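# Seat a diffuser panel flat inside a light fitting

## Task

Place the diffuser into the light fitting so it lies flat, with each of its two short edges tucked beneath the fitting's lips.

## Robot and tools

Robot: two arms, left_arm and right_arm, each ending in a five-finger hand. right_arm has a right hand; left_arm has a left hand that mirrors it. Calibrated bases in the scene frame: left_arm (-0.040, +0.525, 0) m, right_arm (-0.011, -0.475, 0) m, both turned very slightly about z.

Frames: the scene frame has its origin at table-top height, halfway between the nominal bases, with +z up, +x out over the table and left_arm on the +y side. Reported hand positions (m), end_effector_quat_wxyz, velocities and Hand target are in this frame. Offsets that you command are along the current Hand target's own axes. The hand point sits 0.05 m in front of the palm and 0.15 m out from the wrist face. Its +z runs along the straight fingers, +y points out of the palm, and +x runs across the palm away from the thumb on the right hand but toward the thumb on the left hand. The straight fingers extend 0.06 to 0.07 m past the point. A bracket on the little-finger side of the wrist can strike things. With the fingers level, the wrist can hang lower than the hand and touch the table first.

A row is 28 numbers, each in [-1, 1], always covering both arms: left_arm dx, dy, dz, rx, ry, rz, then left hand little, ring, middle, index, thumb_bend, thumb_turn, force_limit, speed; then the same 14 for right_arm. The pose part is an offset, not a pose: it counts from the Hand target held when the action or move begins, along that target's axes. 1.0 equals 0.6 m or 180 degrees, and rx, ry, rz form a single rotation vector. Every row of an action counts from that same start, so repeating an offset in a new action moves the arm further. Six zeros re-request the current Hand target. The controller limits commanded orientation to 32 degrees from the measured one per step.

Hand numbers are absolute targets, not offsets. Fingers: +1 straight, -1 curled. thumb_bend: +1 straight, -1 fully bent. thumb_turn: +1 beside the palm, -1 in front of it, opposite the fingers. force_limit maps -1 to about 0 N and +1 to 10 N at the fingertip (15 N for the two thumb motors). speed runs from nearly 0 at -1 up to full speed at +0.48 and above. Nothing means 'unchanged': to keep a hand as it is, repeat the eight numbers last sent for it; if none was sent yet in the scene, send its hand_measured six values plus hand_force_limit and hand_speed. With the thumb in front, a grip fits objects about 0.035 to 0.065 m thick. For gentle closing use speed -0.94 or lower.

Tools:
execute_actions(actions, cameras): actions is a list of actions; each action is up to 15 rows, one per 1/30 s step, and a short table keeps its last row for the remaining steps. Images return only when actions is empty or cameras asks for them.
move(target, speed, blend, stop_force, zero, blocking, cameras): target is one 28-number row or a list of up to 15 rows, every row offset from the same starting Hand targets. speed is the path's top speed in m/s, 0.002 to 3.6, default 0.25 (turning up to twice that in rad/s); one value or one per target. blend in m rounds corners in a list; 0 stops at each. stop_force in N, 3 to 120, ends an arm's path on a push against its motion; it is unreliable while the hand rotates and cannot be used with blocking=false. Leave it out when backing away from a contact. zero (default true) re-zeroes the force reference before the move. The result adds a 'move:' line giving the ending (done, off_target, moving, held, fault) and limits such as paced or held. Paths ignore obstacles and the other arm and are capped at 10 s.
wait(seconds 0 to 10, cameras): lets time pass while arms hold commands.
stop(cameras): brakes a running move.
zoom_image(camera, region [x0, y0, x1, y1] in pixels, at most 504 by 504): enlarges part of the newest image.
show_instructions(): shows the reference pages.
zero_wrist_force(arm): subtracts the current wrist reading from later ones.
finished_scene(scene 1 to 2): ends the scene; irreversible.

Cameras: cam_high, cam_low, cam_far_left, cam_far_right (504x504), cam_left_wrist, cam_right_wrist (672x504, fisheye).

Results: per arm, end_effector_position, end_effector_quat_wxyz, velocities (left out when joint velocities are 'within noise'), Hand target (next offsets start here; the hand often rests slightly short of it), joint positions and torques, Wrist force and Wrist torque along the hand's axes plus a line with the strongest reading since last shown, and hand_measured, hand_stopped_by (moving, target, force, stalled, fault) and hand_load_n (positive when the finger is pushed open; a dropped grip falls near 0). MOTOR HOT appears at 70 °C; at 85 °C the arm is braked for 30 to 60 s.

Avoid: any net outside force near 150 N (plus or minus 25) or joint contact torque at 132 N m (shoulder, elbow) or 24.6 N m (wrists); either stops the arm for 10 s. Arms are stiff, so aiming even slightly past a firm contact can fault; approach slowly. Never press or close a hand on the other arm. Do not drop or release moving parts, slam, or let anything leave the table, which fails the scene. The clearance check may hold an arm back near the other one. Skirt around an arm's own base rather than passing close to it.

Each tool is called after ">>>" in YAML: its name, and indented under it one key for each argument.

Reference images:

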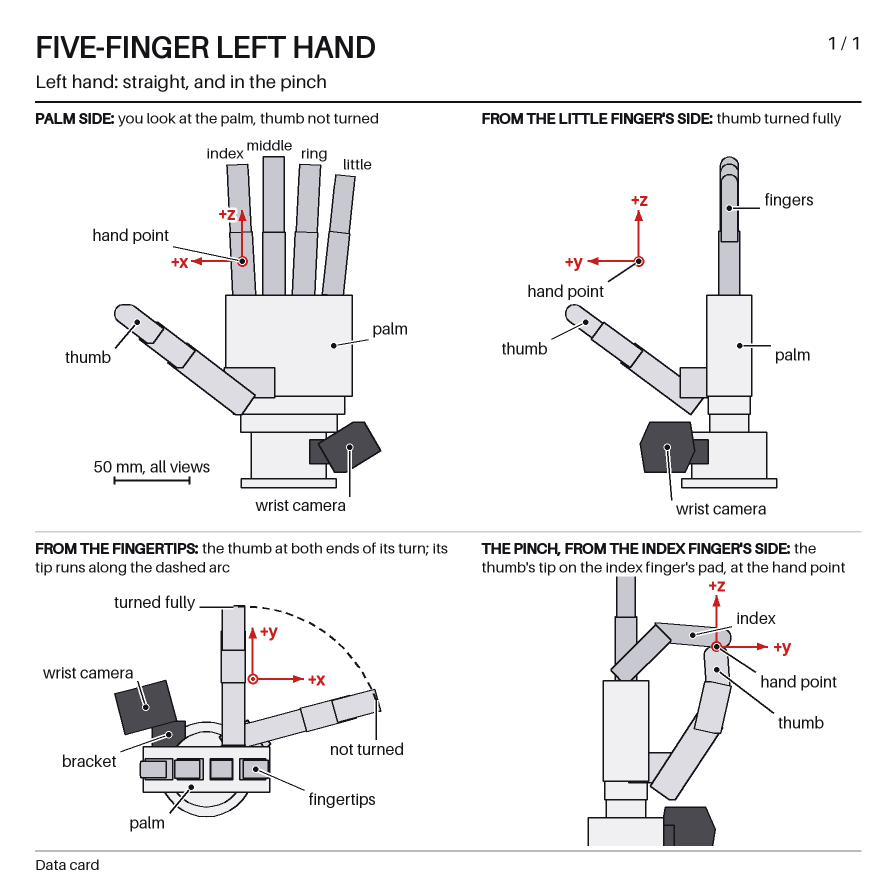

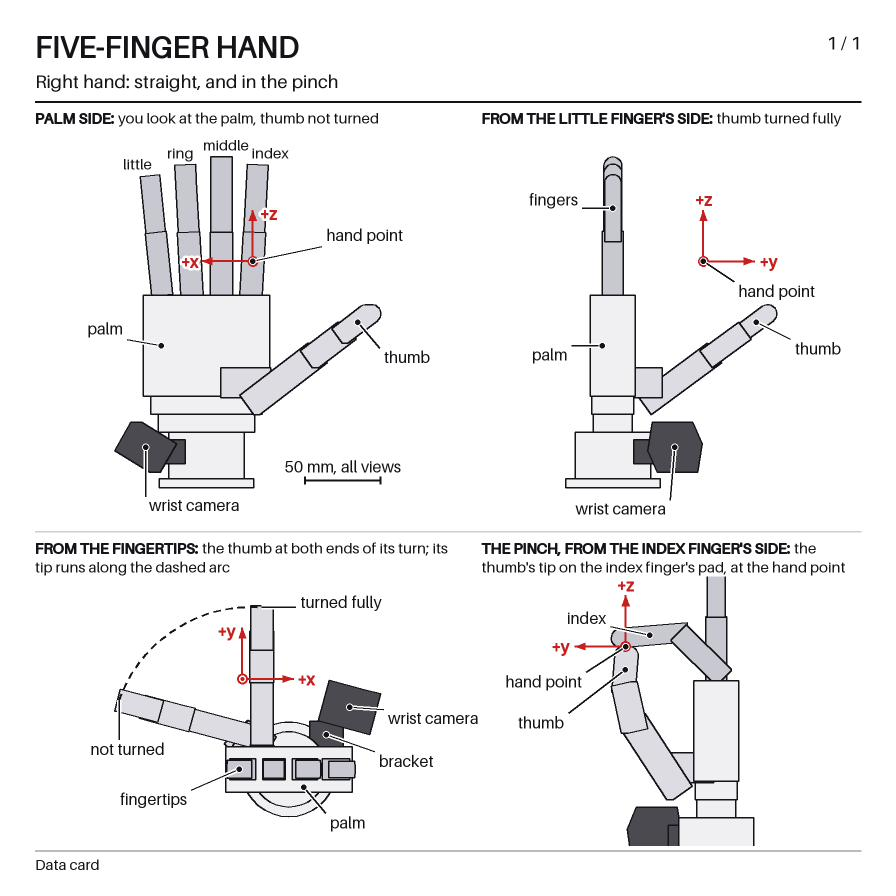

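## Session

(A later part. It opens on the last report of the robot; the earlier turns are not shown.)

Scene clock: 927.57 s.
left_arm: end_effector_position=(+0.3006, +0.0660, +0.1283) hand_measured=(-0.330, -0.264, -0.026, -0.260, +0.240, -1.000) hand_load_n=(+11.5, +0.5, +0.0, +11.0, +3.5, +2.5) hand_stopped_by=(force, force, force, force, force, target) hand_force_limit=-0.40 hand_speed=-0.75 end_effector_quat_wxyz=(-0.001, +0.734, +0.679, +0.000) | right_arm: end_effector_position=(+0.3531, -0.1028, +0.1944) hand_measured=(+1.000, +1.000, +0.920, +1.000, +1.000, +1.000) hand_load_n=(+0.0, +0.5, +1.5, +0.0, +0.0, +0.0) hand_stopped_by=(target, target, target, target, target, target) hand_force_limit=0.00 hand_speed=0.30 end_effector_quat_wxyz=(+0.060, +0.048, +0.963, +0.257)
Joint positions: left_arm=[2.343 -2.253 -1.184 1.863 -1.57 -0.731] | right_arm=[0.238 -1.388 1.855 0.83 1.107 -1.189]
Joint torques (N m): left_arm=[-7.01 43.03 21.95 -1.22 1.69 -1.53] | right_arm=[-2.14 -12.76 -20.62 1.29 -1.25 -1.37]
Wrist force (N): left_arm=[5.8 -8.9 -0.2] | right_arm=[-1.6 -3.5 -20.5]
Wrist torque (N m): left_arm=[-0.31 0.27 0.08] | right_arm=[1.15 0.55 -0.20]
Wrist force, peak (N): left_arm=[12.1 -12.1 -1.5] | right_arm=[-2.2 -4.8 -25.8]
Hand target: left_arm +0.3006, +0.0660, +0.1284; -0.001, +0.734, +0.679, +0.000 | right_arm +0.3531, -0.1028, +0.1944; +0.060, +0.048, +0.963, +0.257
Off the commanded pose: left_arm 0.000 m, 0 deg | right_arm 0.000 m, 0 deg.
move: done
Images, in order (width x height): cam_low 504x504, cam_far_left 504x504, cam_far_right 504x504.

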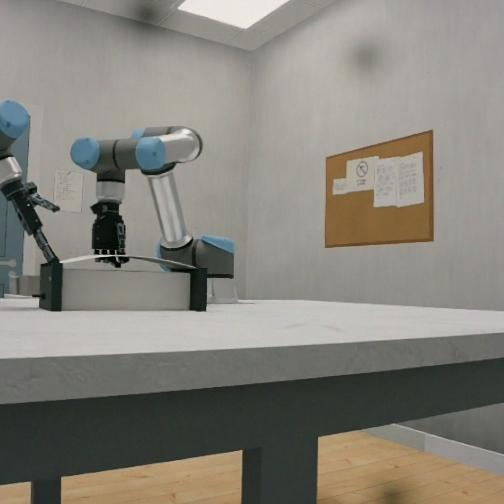

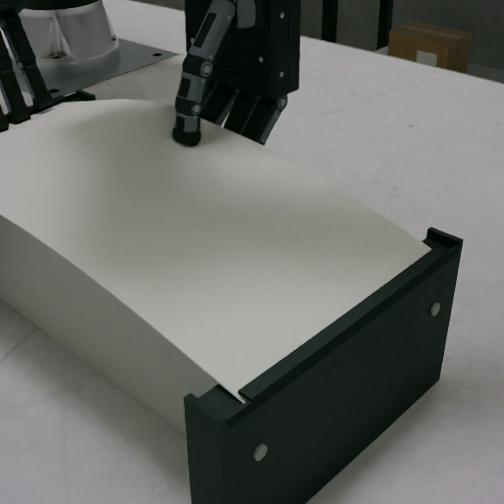

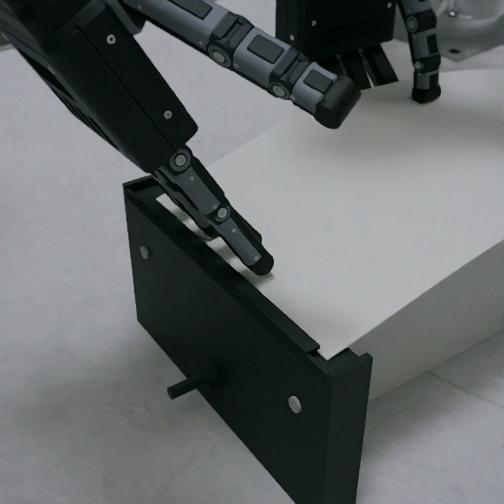

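>>> move:
  target: [0,0,0.0150,0,0,0,-0.5,-0.5,-0.45,-0.5,0.0,-1,-0.4,-0.75,-0.0008,-0.0058,-0.0033,0,0,0,1,1,0.92,1,1,1,0,0.3]
  speed: 0.04
  cameras: ["cam_far_right","cam_low","cam_far_left"]

>>> zoom_image:
  camera: "cam_far_right"
  region: [270, 320, 350, 400]

>>> zoom_image:
  camera: "cam_far_right"
  region: [120, 175, 240, 295]

>>> zoom_image:
  camera: "cam_low"
  region: [30, 235, 210, 315]

Scene clock: 943.63 s.
left_arm: end_effector_position=(+0.3006, +0.0660, +0.1192) hand_measured=(-0.330, -0.264, -0.026, -0.260, +0.240, -1.000) hand_load_n=(+11.5, +0.0, +0.0, +9.5, +4.5, +0.0) hand_stopped_by=(force, force, force, force, force, target) hand_force_limit=-0.40 hand_speed=-0.75 end_effector_quat_wxyz=(-0.001, +0.734, +0.679, +0.000) | right_arm: end_effector_position=(+0.3531, -0.1069, +0.1944) hand_measured=(+1.000, +1.000, +0.920, +1.000, +1.000, +1.000) hand_load_n=(+0.0, -4.0, -1.0, +0.0, +0.0, +0.0) hand_stopped_by=(target, target, target, target, target, target) hand_force_limit=0.00 hand_speed=0.30 end_effector_quat_wxyz=(+0.060, +0.048, +0.963, +0.257)
Joint positions: left_arm=[2.343 -2.26 -1.196 1.882 -1.57 -0.731] | right_arm=[0.226 -1.392 1.862 0.833 1.104 -1.202]
Joint torques (N m): left_arm=[3.72 49.9 23.53 -5.14 -0.25 -2.19] | right_arm=[6.67 -27.81 -18.76 2.62 0.35 1.61]
Wrist force (N): left_arm=[-3.7 -1.4 3.7] | right_arm=[1.5 2.3 -3.3]
Wrist torque (N m): left_arm=[-0.19 0.41 0.00] | right_arm=[-0.18 0.13 0.27]
Wrist force, peak (N): left_arm=[6.0 -8.9 -0.2] | right_arm=[-1.6 -3.4 -20.6]
Hand target: left_arm +0.3006, +0.0660, +0.1194; -0.001, +0.734, +0.679, +0.000 | right_arm +0.3531, -0.1068, +0.1944; +0.060, +0.048, +0.963, +0.257
Off the commanded pose: left_arm 0.000 m, 0 deg | right_arm 0.000 m, 0 deg.
move: done
Images, in order (width x height): cam_low 504x504, cam_far_left 504x504, cam_far_right 504x504.

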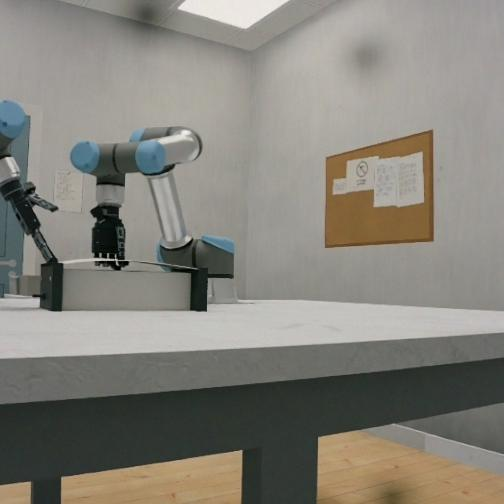

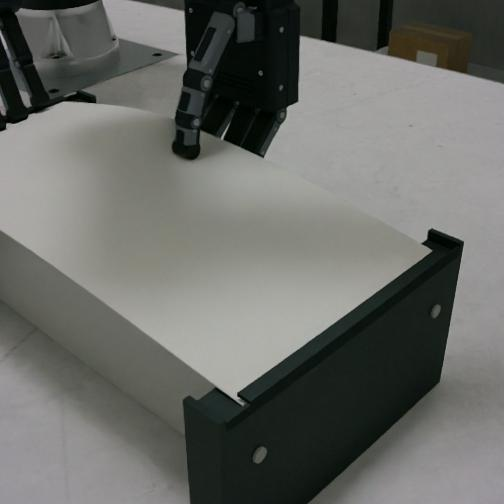

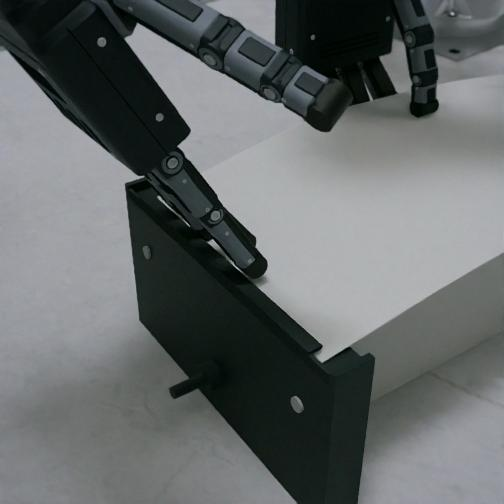

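Scaled by 6.300.

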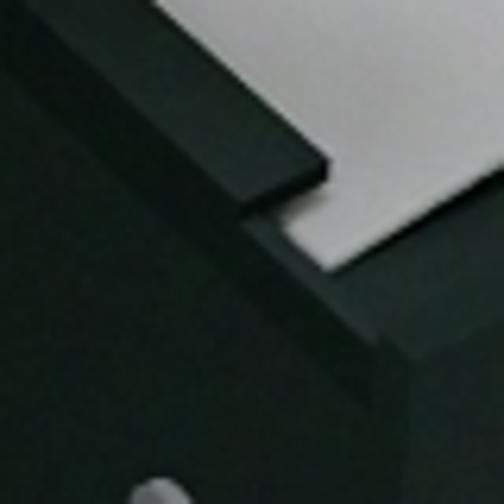

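Scaled by 4.200.

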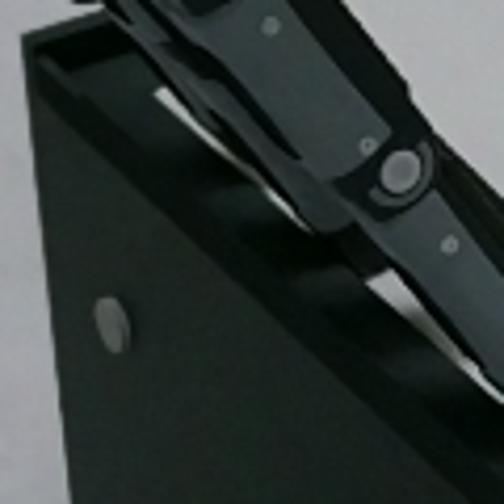

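Scaled by 2.800.

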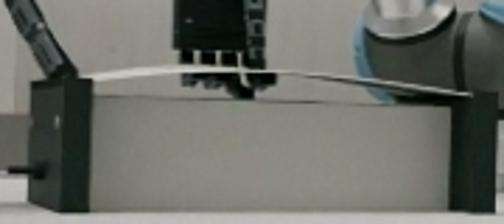

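>>> move:
  target: [0,0,0.0230,0,0,0,-0.5,-0.5,-0.45,-0.5,0.0,-1,-0.4,-0.75,0,0,0,0,0,0,1,1,0.92,1,1,1,0,0.3]
  speed: 0.04
  cameras: ["cam_far_right","cam_low","cam_far_left"]

>>> zoom_image:
  camera: "cam_far_right"
  region: [270, 320, 350, 400]

>>> zoom_image:
  camera: "cam_far_right"
  region: [120, 175, 240, 295]

>>> zoom_image:
  camera: "cam_low"
  region: [30, 235, 210, 315]

Scene clock: 953.43 s.
left_arm: end_effector_position=(+0.3005, +0.0661, +0.1053) hand_measured=(-0.330, -0.264, -0.026, -0.260, +0.240, -1.000) hand_load_n=(+7.5, +0.0, +0.0, +8.0, +3.5, +0.0) hand_stopped_by=(force, force, force, force, force, target) hand_force_limit=-0.40 hand_speed=-0.75 end_effector_quat_wxyz=(-0.002, +0.734, +0.679, +0.000) end_effector_velocity=(-0.001, +0.001, +0.000) end_effector_angular_velocity=(+0.003, +0.004, +0.003) | right_arm: end_effector_position=(+0.3531, -0.1068, +0.1944) hand_measured=(+1.000, +1.000, +0.920, +1.000, +1.000, +1.000) hand_load_n=(+0.0, -3.0, +0.0, +0.0, +0.0, +0.0) hand_stopped_by=(target, target, target, target, target, target) hand_force_limit=0.00 hand_speed=0.30 end_effector_quat_wxyz=(+0.060, +0.048, +0.963, +0.257)
Joint positions: left_arm=[2.342 -2.271 -1.214 1.911 -1.57 -0.731] | right_arm=[0.226 -1.392 1.862 0.833 1.104 -1.201]
Joint velocities: left_arm=[0 0 0.001 -0.005 0.001 -0.003] | right_arm=[within noise]
Joint torques (N m): left_arm=[-4.24 53.91 28.33 -4.25 0.03 -3.01] | right_arm=[8.81 -18.09 -26.65 1.09 -0.74 1.39]
Wrist force (N): left_arm=[-3.9 -4.3 1.2] | right_arm=[0.6 0.9 -0.4]
Wrist torque (N m): left_arm=[-0.19 0.22 0.14] | right_arm=[-0.32 0.03 0.16]
Wrist force, peak (N): left_arm=[-4.2 -0.6 4.9] | right_arm=[1.6 2.0 -3.5]
Hand target: left_arm +0.3006, +0.0660, +0.1056; -0.001, +0.734, +0.679, +0.000 | right_arm +0.3531, -0.1068, +0.1944; +0.060, +0.048, +0.963, +0.257
Off the commanded pose: left_arm 0.000 m, 0 deg | right_arm 0.000 m, 0 deg.
move: done
Images, in order (width x height): cam_low 504x504, cam_far_left 504x504, cam_far_right 504x504.

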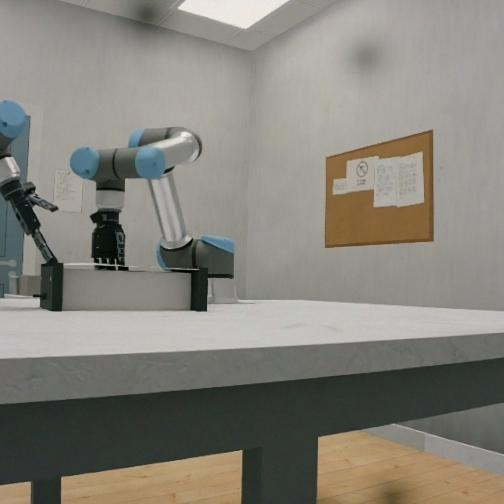

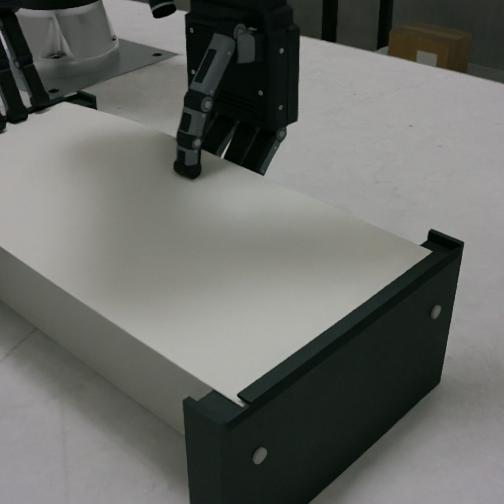

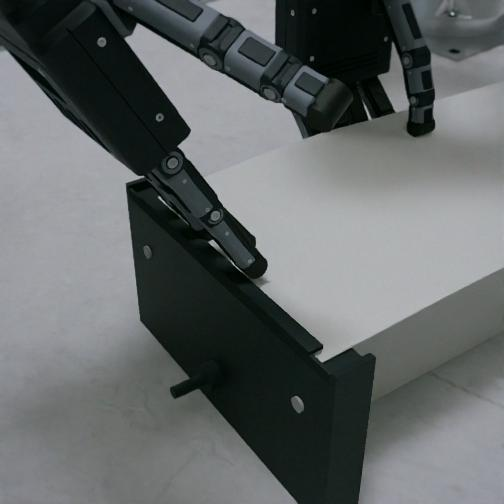

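Scaled by 6.300.

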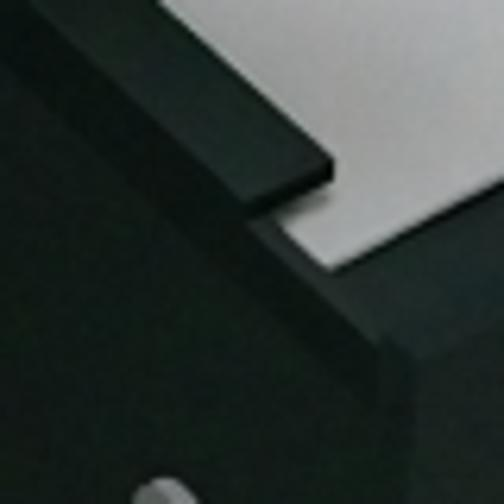

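Scaled by 4.200.

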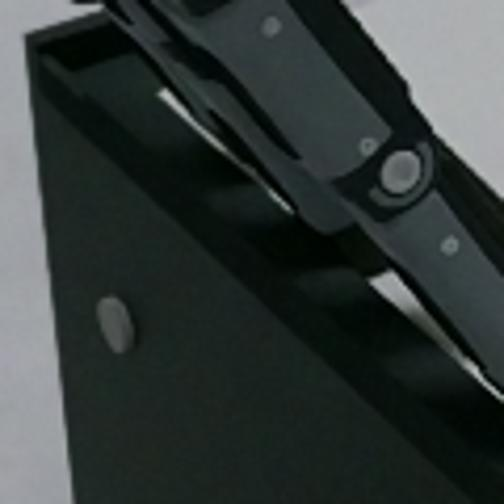

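Scaled by 2.800.

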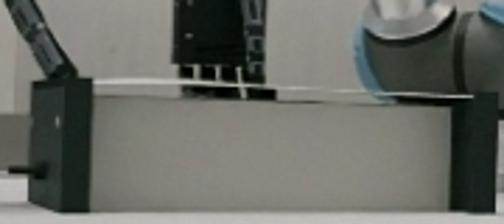

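>>> move:
  target: [0,0,0.0067,0,0,0,-0.5,-0.5,-0.45,-0.5,0.0,-1,-0.4,-0.75,0,0,0,0,0,0,1,1,0.92,1,1,1,0,0.3]
  speed: 0.04
  cameras: []

>>> execute_actions:
  actions:
    - [[0,0,0,0,0,0,0.15,0.15,0.15,0.15,0.45,-1,-0.4,-0.5,0,0,0,0,0,0,1,1,0.92,1,1,1,0,0.3]]
    - [[0,0,0,0,0,0,0.15,0.15,0.15,0.15,0.45,-1,-0.4,-0.5,0,0,0,0,0,0,1,1,0.92,1,1,1,0,0.3]]
  cameras: []

>>> move:
  target:
    - [0,0,0.006,0,0,0,0.15,0.15,0.15,0.15,0.45,-1,-0.4,-0.5,0,0.0167,-0.0287,0,0,0,1,1,0.92,1,1,1,0,0.3]
    - [0,-0.12,0.006,0,0,0,0.15,0.15,0.15,0.15,0.45,-1,-0.4,-0.5,0,0.03,-0.1,0,0,0,1,1,0.92,1,1,1,0,0.3]
  speed: 0.08
  cameras: ["all"]

>>> zoom_image:
  camera: "cam_far_right"
  region: [110, 160, 390, 440]

>>> zoom_image:
  camera: "cam_far_left"
  region: [170, 210, 470, 510]

>>> zoom_image:
  camera: "cam_low"
  region: [30, 235, 210, 315]

Scene clock: 971.60 s.
left_arm: end_effector_position=(+0.3006, +0.0660, +0.1015) hand_measured=(-0.330, -0.264, -0.026, -0.260, +0.240, -1.000) hand_load_n=(+6.5, +0.0, +0.0, +7.5, +3.5, +0.0) hand_stopped_by=(force, force, force, force, force, target) hand_force_limit=-0.40 hand_speed=-0.75 end_effector_quat_wxyz=(-0.001, +0.734, +0.679, +0.000) | right_arm: end_effector_position=(+0.3531, -0.1068, +0.1944) hand_measured=(+1.000, +1.000, +0.920, +1.000, +1.000, +1.000) hand_load_n=(+0.0, -3.0, +0.0, +0.0, +0.0, +0.0) hand_stopped_by=(target, target, target, target, target, target) hand_force_limit=0.00 hand_speed=0.30 end_effector_quat_wxyz=(+0.060, +0.048, +0.963, +0.257)
Joint positions: left_arm=[2.342 -2.274 -1.219 1.92 -1.57 -0.731] | right_arm=[0.226 -1.392 1.862 0.833 1.104 -1.201]
Joint torques (N m): left_arm=[0.16 39.07 12.43 -2.69 -3.25 -2.5] | right_arm=[7.87 -26.53 -25.83 3.38 -1.73 1.36]
Wrist force (N): left_arm=[-2.8 -5.0 1.8] | right_arm=[0.7 0.5 0.3]
Wrist torque (N m): left_arm=[-0.19 0.20 0.17] | right_arm=[-0.30 -0.01 0.18]
Wrist force, peak (N): left_arm=[-4.6 -3.7 2.4] | right_arm=[1.0 1.4 -0.8]
Hand target: left_arm +0.3006, +0.0660, +0.1016; -0.001, +0.734, +0.679, +0.000 | right_arm +0.3531, -0.1068, +0.1944; +0.060, +0.048, +0.963, +0.257
Off the commanded pose: left_arm 0.000 m, 0 deg | right_arm 0.000 m, 0 deg.
move: done
No camera images: "cameras" was empty.

Scene clock: 972.80 s.
left_arm: end_effector_position=(+0.3006, +0.0660, +0.1016) hand_measured=(+0.150, +0.150, +0.150, +0.150, +0.450, -1.000) hand_load_n=(+0.0, +0.0, +0.0, +0.0, +0.0, +0.0) hand_stopped_by=(target, target, target, target, target, target) hand_force_limit=-0.40 hand_speed=-0.50 end_effector_quat_wxyz=(-0.001, +0.734, +0.679, +0.000) | right_arm: end_effector_position=(+0.3531, -0.1068, +0.1944) hand_measured=(+1.000, +1.000, +0.920, +1.000, +1.000, +1.000) hand_load_n=(+0.0, -3.0, +0.0, +0.0, +0.0, +0.0) hand_stopped_by=(target, target, target, target, target, target) hand_force_limit=0.00 hand_speed=0.30 end_effector_quat_wxyz=(+0.060, +0.048, +0.963, +0.257)
Joint positions: left_arm=[2.342 -2.274 -1.219 1.919 -1.57 -0.731] | right_arm=[0.226 -1.392 1.862 0.833 1.104 -1.201]
Joint torques (N m): left_arm=[1.09 54.28 31.78 -3.81 2.26 -2.55] | right_arm=[8.02 -28.99 -25.26 3.64 -1.47 1.54]
Wrist force (N): left_arm=[0.5 -0.5 0.1] | right_arm=[0.6 1.0 -0.2]
Wrist torque (N m): left_arm=[-0.05 -0.01 -0.07] | right_arm=[-0.32 0.02 0.17]
Wrist force, peak (N): left_arm=[-2.6 -5.0 1.7] | right_arm=[1.0 1.0 -0.1]
Hand target: left_arm +0.3006, +0.0660, +0.1016; -0.001, +0.734, +0.679, +0.000 | right_arm +0.3531, -0.1068, +0.1944; +0.060, +0.048, +0.963, +0.257
Off the commanded pose: left_arm 0.000 m, 0 deg | right_arm 0.000 m, 0 deg.
No camera images: "cameras" was empty.

Scene clock: 974.60 s.
left_arm: end_effector_position=(+0.2288, +0.0716, +0.0982) hand_measured=(+0.150, +0.150, +0.150, +0.150, +0.450, -1.000) hand_load_n=(+0.0, +0.0, +0.0, +0.0, +0.0, +0.0) hand_stopped_by=(target, target, target, target, target, target) hand_force_limit=-0.40 hand_speed=-0.50 end_effector_quat_wxyz=(-0.001, +0.734, +0.679, +0.000) end_effector_velocity=(+0.002, +0.000, +0.001) end_effector_angular_velocity=(+0.001, +0.000, -0.001) | right_arm: end_effector_position=(+0.3459, -0.1206, +0.2552) hand_measured=(+1.000, +1.000, +0.920, +1.000, +1.000, +1.000) hand_load_n=(+0.0, +0.0, +0.0, +0.0, +0.0, +0.0) hand_stopped_by=(target, target, target, target, target, target) hand_force_limit=0.00 hand_speed=0.30 end_effector_quat_wxyz=(+0.060, +0.048, +0.963, +0.257)
Joint positions: left_arm=[2.246 -2.19 -1.372 1.989 -1.57 -0.828] | right_arm=[0.188 -1.48 1.8 1.001 1.094 -1.243]
Joint velocities: left_arm=[0.003 -0.002 0.005 -0.004 0 0.004] | right_arm=[within noise]
Joint torques (N m): left_arm=[5.63 27.72 30.9 -4.01 0.55 3] | right_arm=[8.8 -15.78 -9.02 0.42 -0.03 1.77]
Wrist force (N): left_arm=[0.5 -0.2 0.2] | right_arm=[1.3 -0.8 -0.1]
Wrist torque (N m): left_arm=[-0.01 -0.01 -0.08] | right_arm=[-0.16 0.00 0.12]
Wrist force, peak (N): left_arm=[0.3 -1.8 0.3] | right_arm=[1.3 -1.1 -0.1]
Hand target: left_arm +0.2288, +0.0715, +0.0982; -0.001, +0.734, +0.679, +0.000 | right_arm +0.3458, -0.1206, +0.2551; +0.060, +0.048, +0.963, +0.257
Off the commanded pose: left_arm 0.000 m, 0 deg | right_arm 0.000 m, 0 deg.
move: done
camera_calibration:
cam_left_wrist: T_world_to_cam=[[-0.95382, 0.299748, 0.0194645, 0.191803], [0.262545, 0.800445, 0.538848, -0.172667], [0.145939, 0.519074, -0.842178, 0.129964], [0, 0, 0, 1]] pos_world=[0.209312, 0.0132567, 0.198761]
cam_right_wrist: T_world_to_cam=[[-0.206863, 0.882451, 0.422479, 0.0752788], [0.754656, -0.130901, 0.64293, -0.440564], [0.622657, 0.451825, -0.638868, 0.116855], [0, 0, 0, 1]] pos_world=[0.275286, -0.176898, 0.326103]

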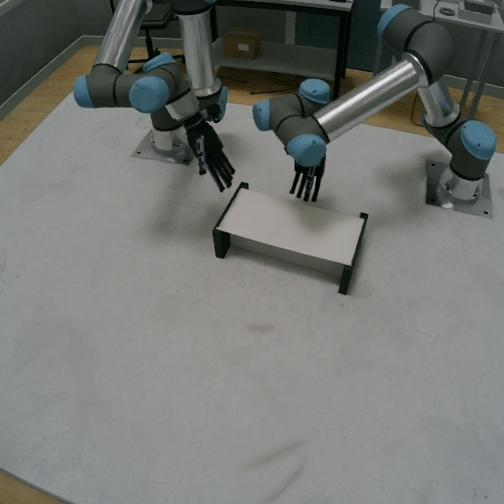

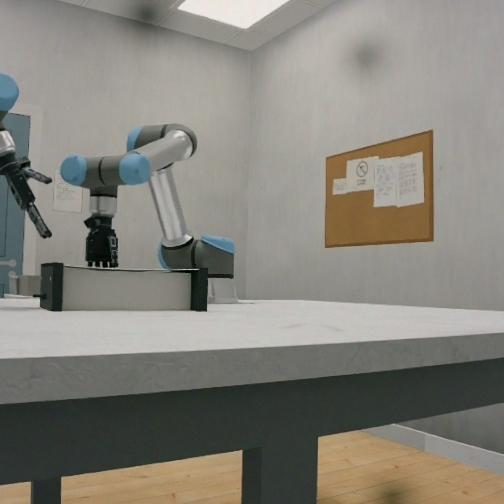

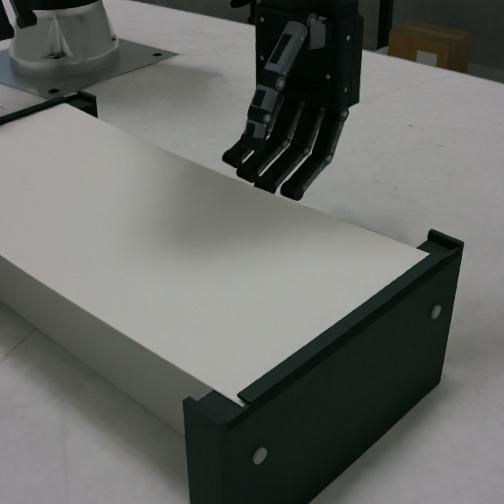

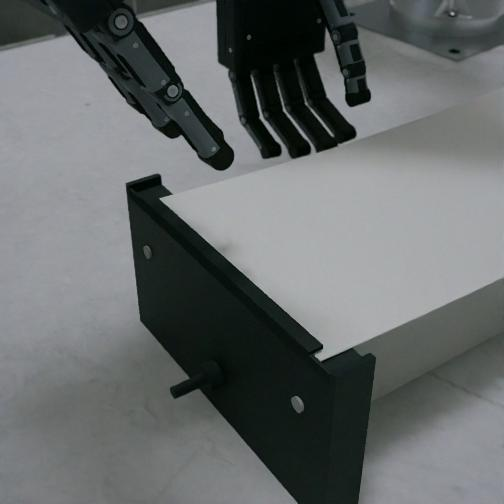

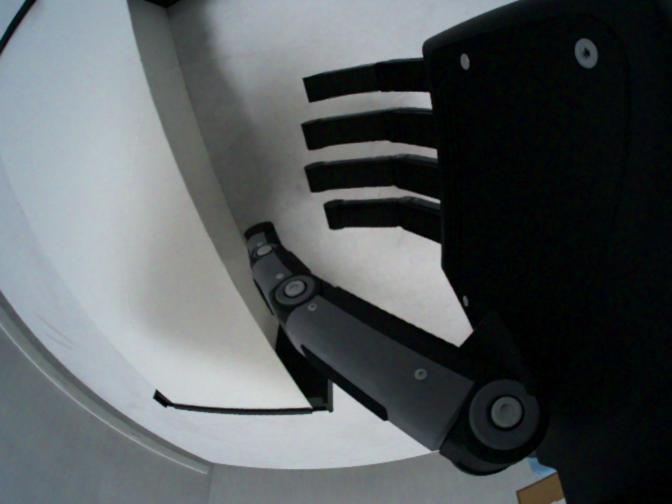

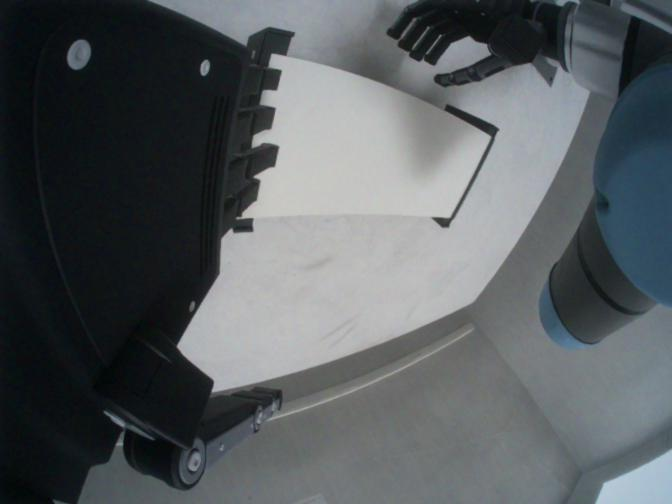

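Scaled by 1.800.

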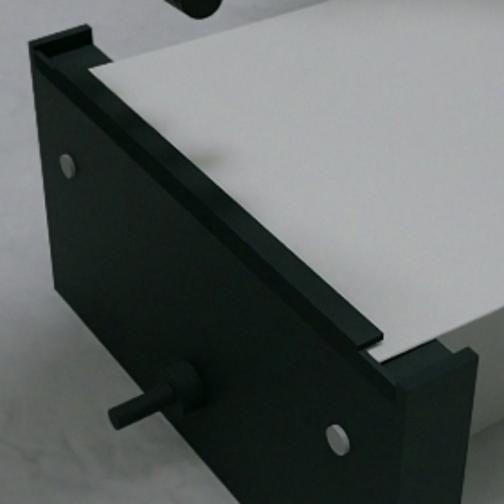

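Invalid region (170, 210, 470, 510): it reaches outside that camera's 504x504 image.

Scaled by 2.800.

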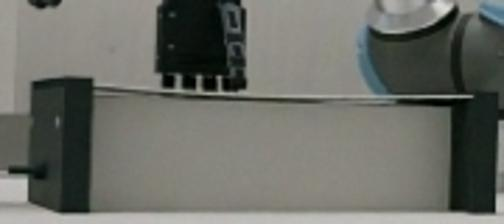

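>>> zoom_image:
  camera: "cam_far_right"
  region: [120, 165, 220, 265]

>>> zoom_image:
  camera: "cam_far_right"
  region: [200, 240, 340, 380]

>>> zoom_image:
  camera: "cam_low"
  region: [30, 245, 120, 305]

>>> zoom_image:
  camera: "cam_far_left"
  region: [170, 210, 460, 500]

Scaled by 5.040.

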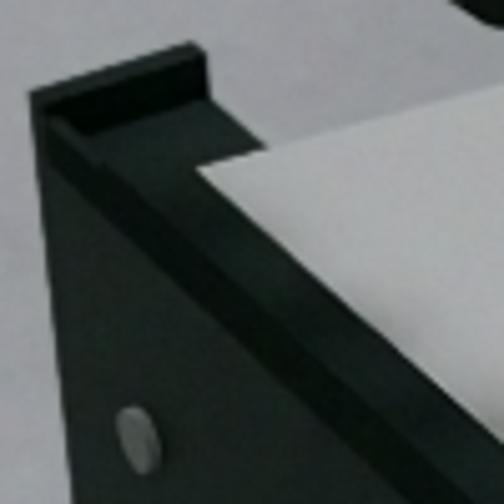

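Scaled by 3.600.

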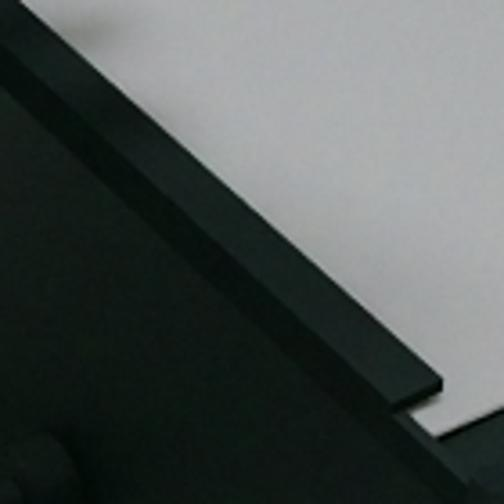

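Scaled by 5.600.

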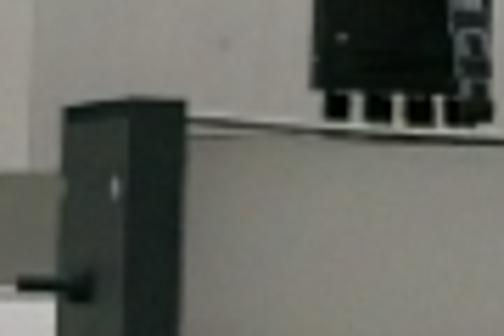

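Scaled by 1.738.

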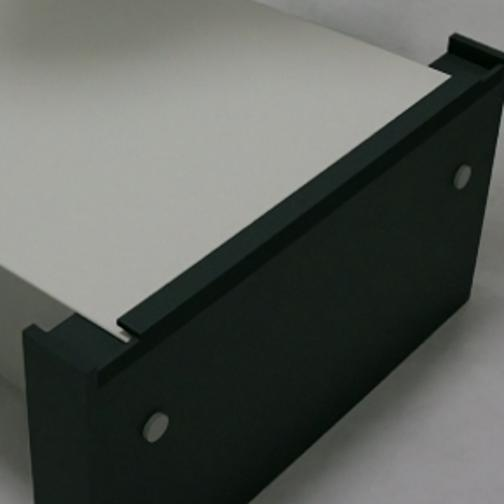

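>>> zoom_image:
  camera: "cam_low"
  region: [60, 250, 130, 290]

>>> zoom_image:
  camera: "cam_low"
  region: [130, 250, 210, 290]

>>> zoom_image:
  camera: "cam_far_left"
  region: [0, 220, 220, 440]

>>> zoom_image:
  camera: "cam_far_right"
  region: [300, 230, 504, 434]

Scaled by 7.200.

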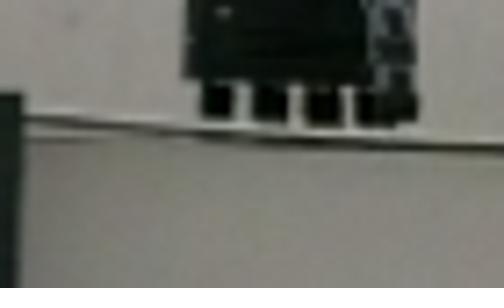

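Scaled by 6.300.

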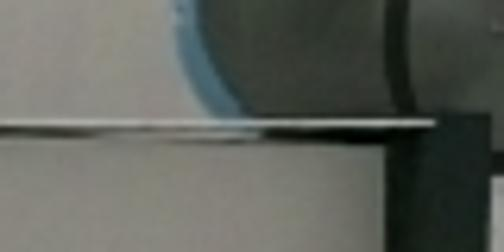

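Scaled by 2.291.

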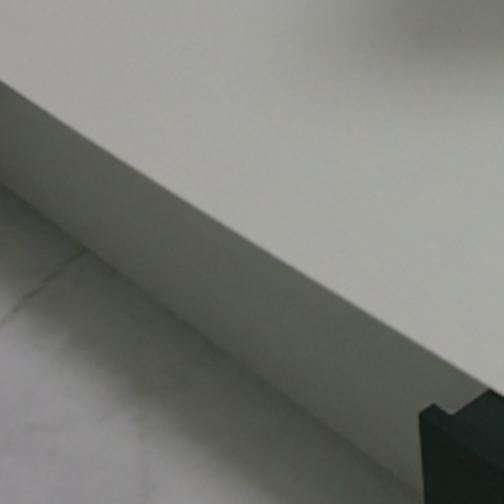

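Scaled by 2.471.

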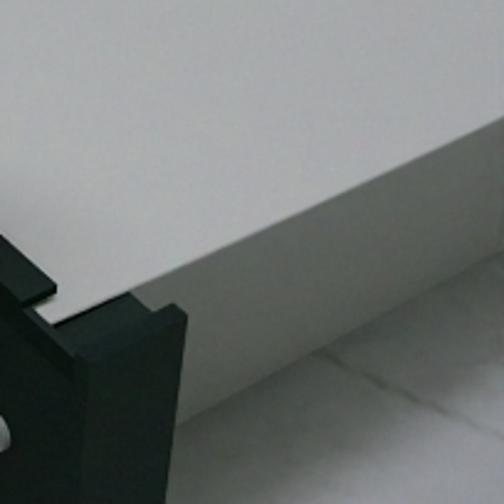

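>>> finished_scene:
  scene: 1

The scene is finished: the task was done.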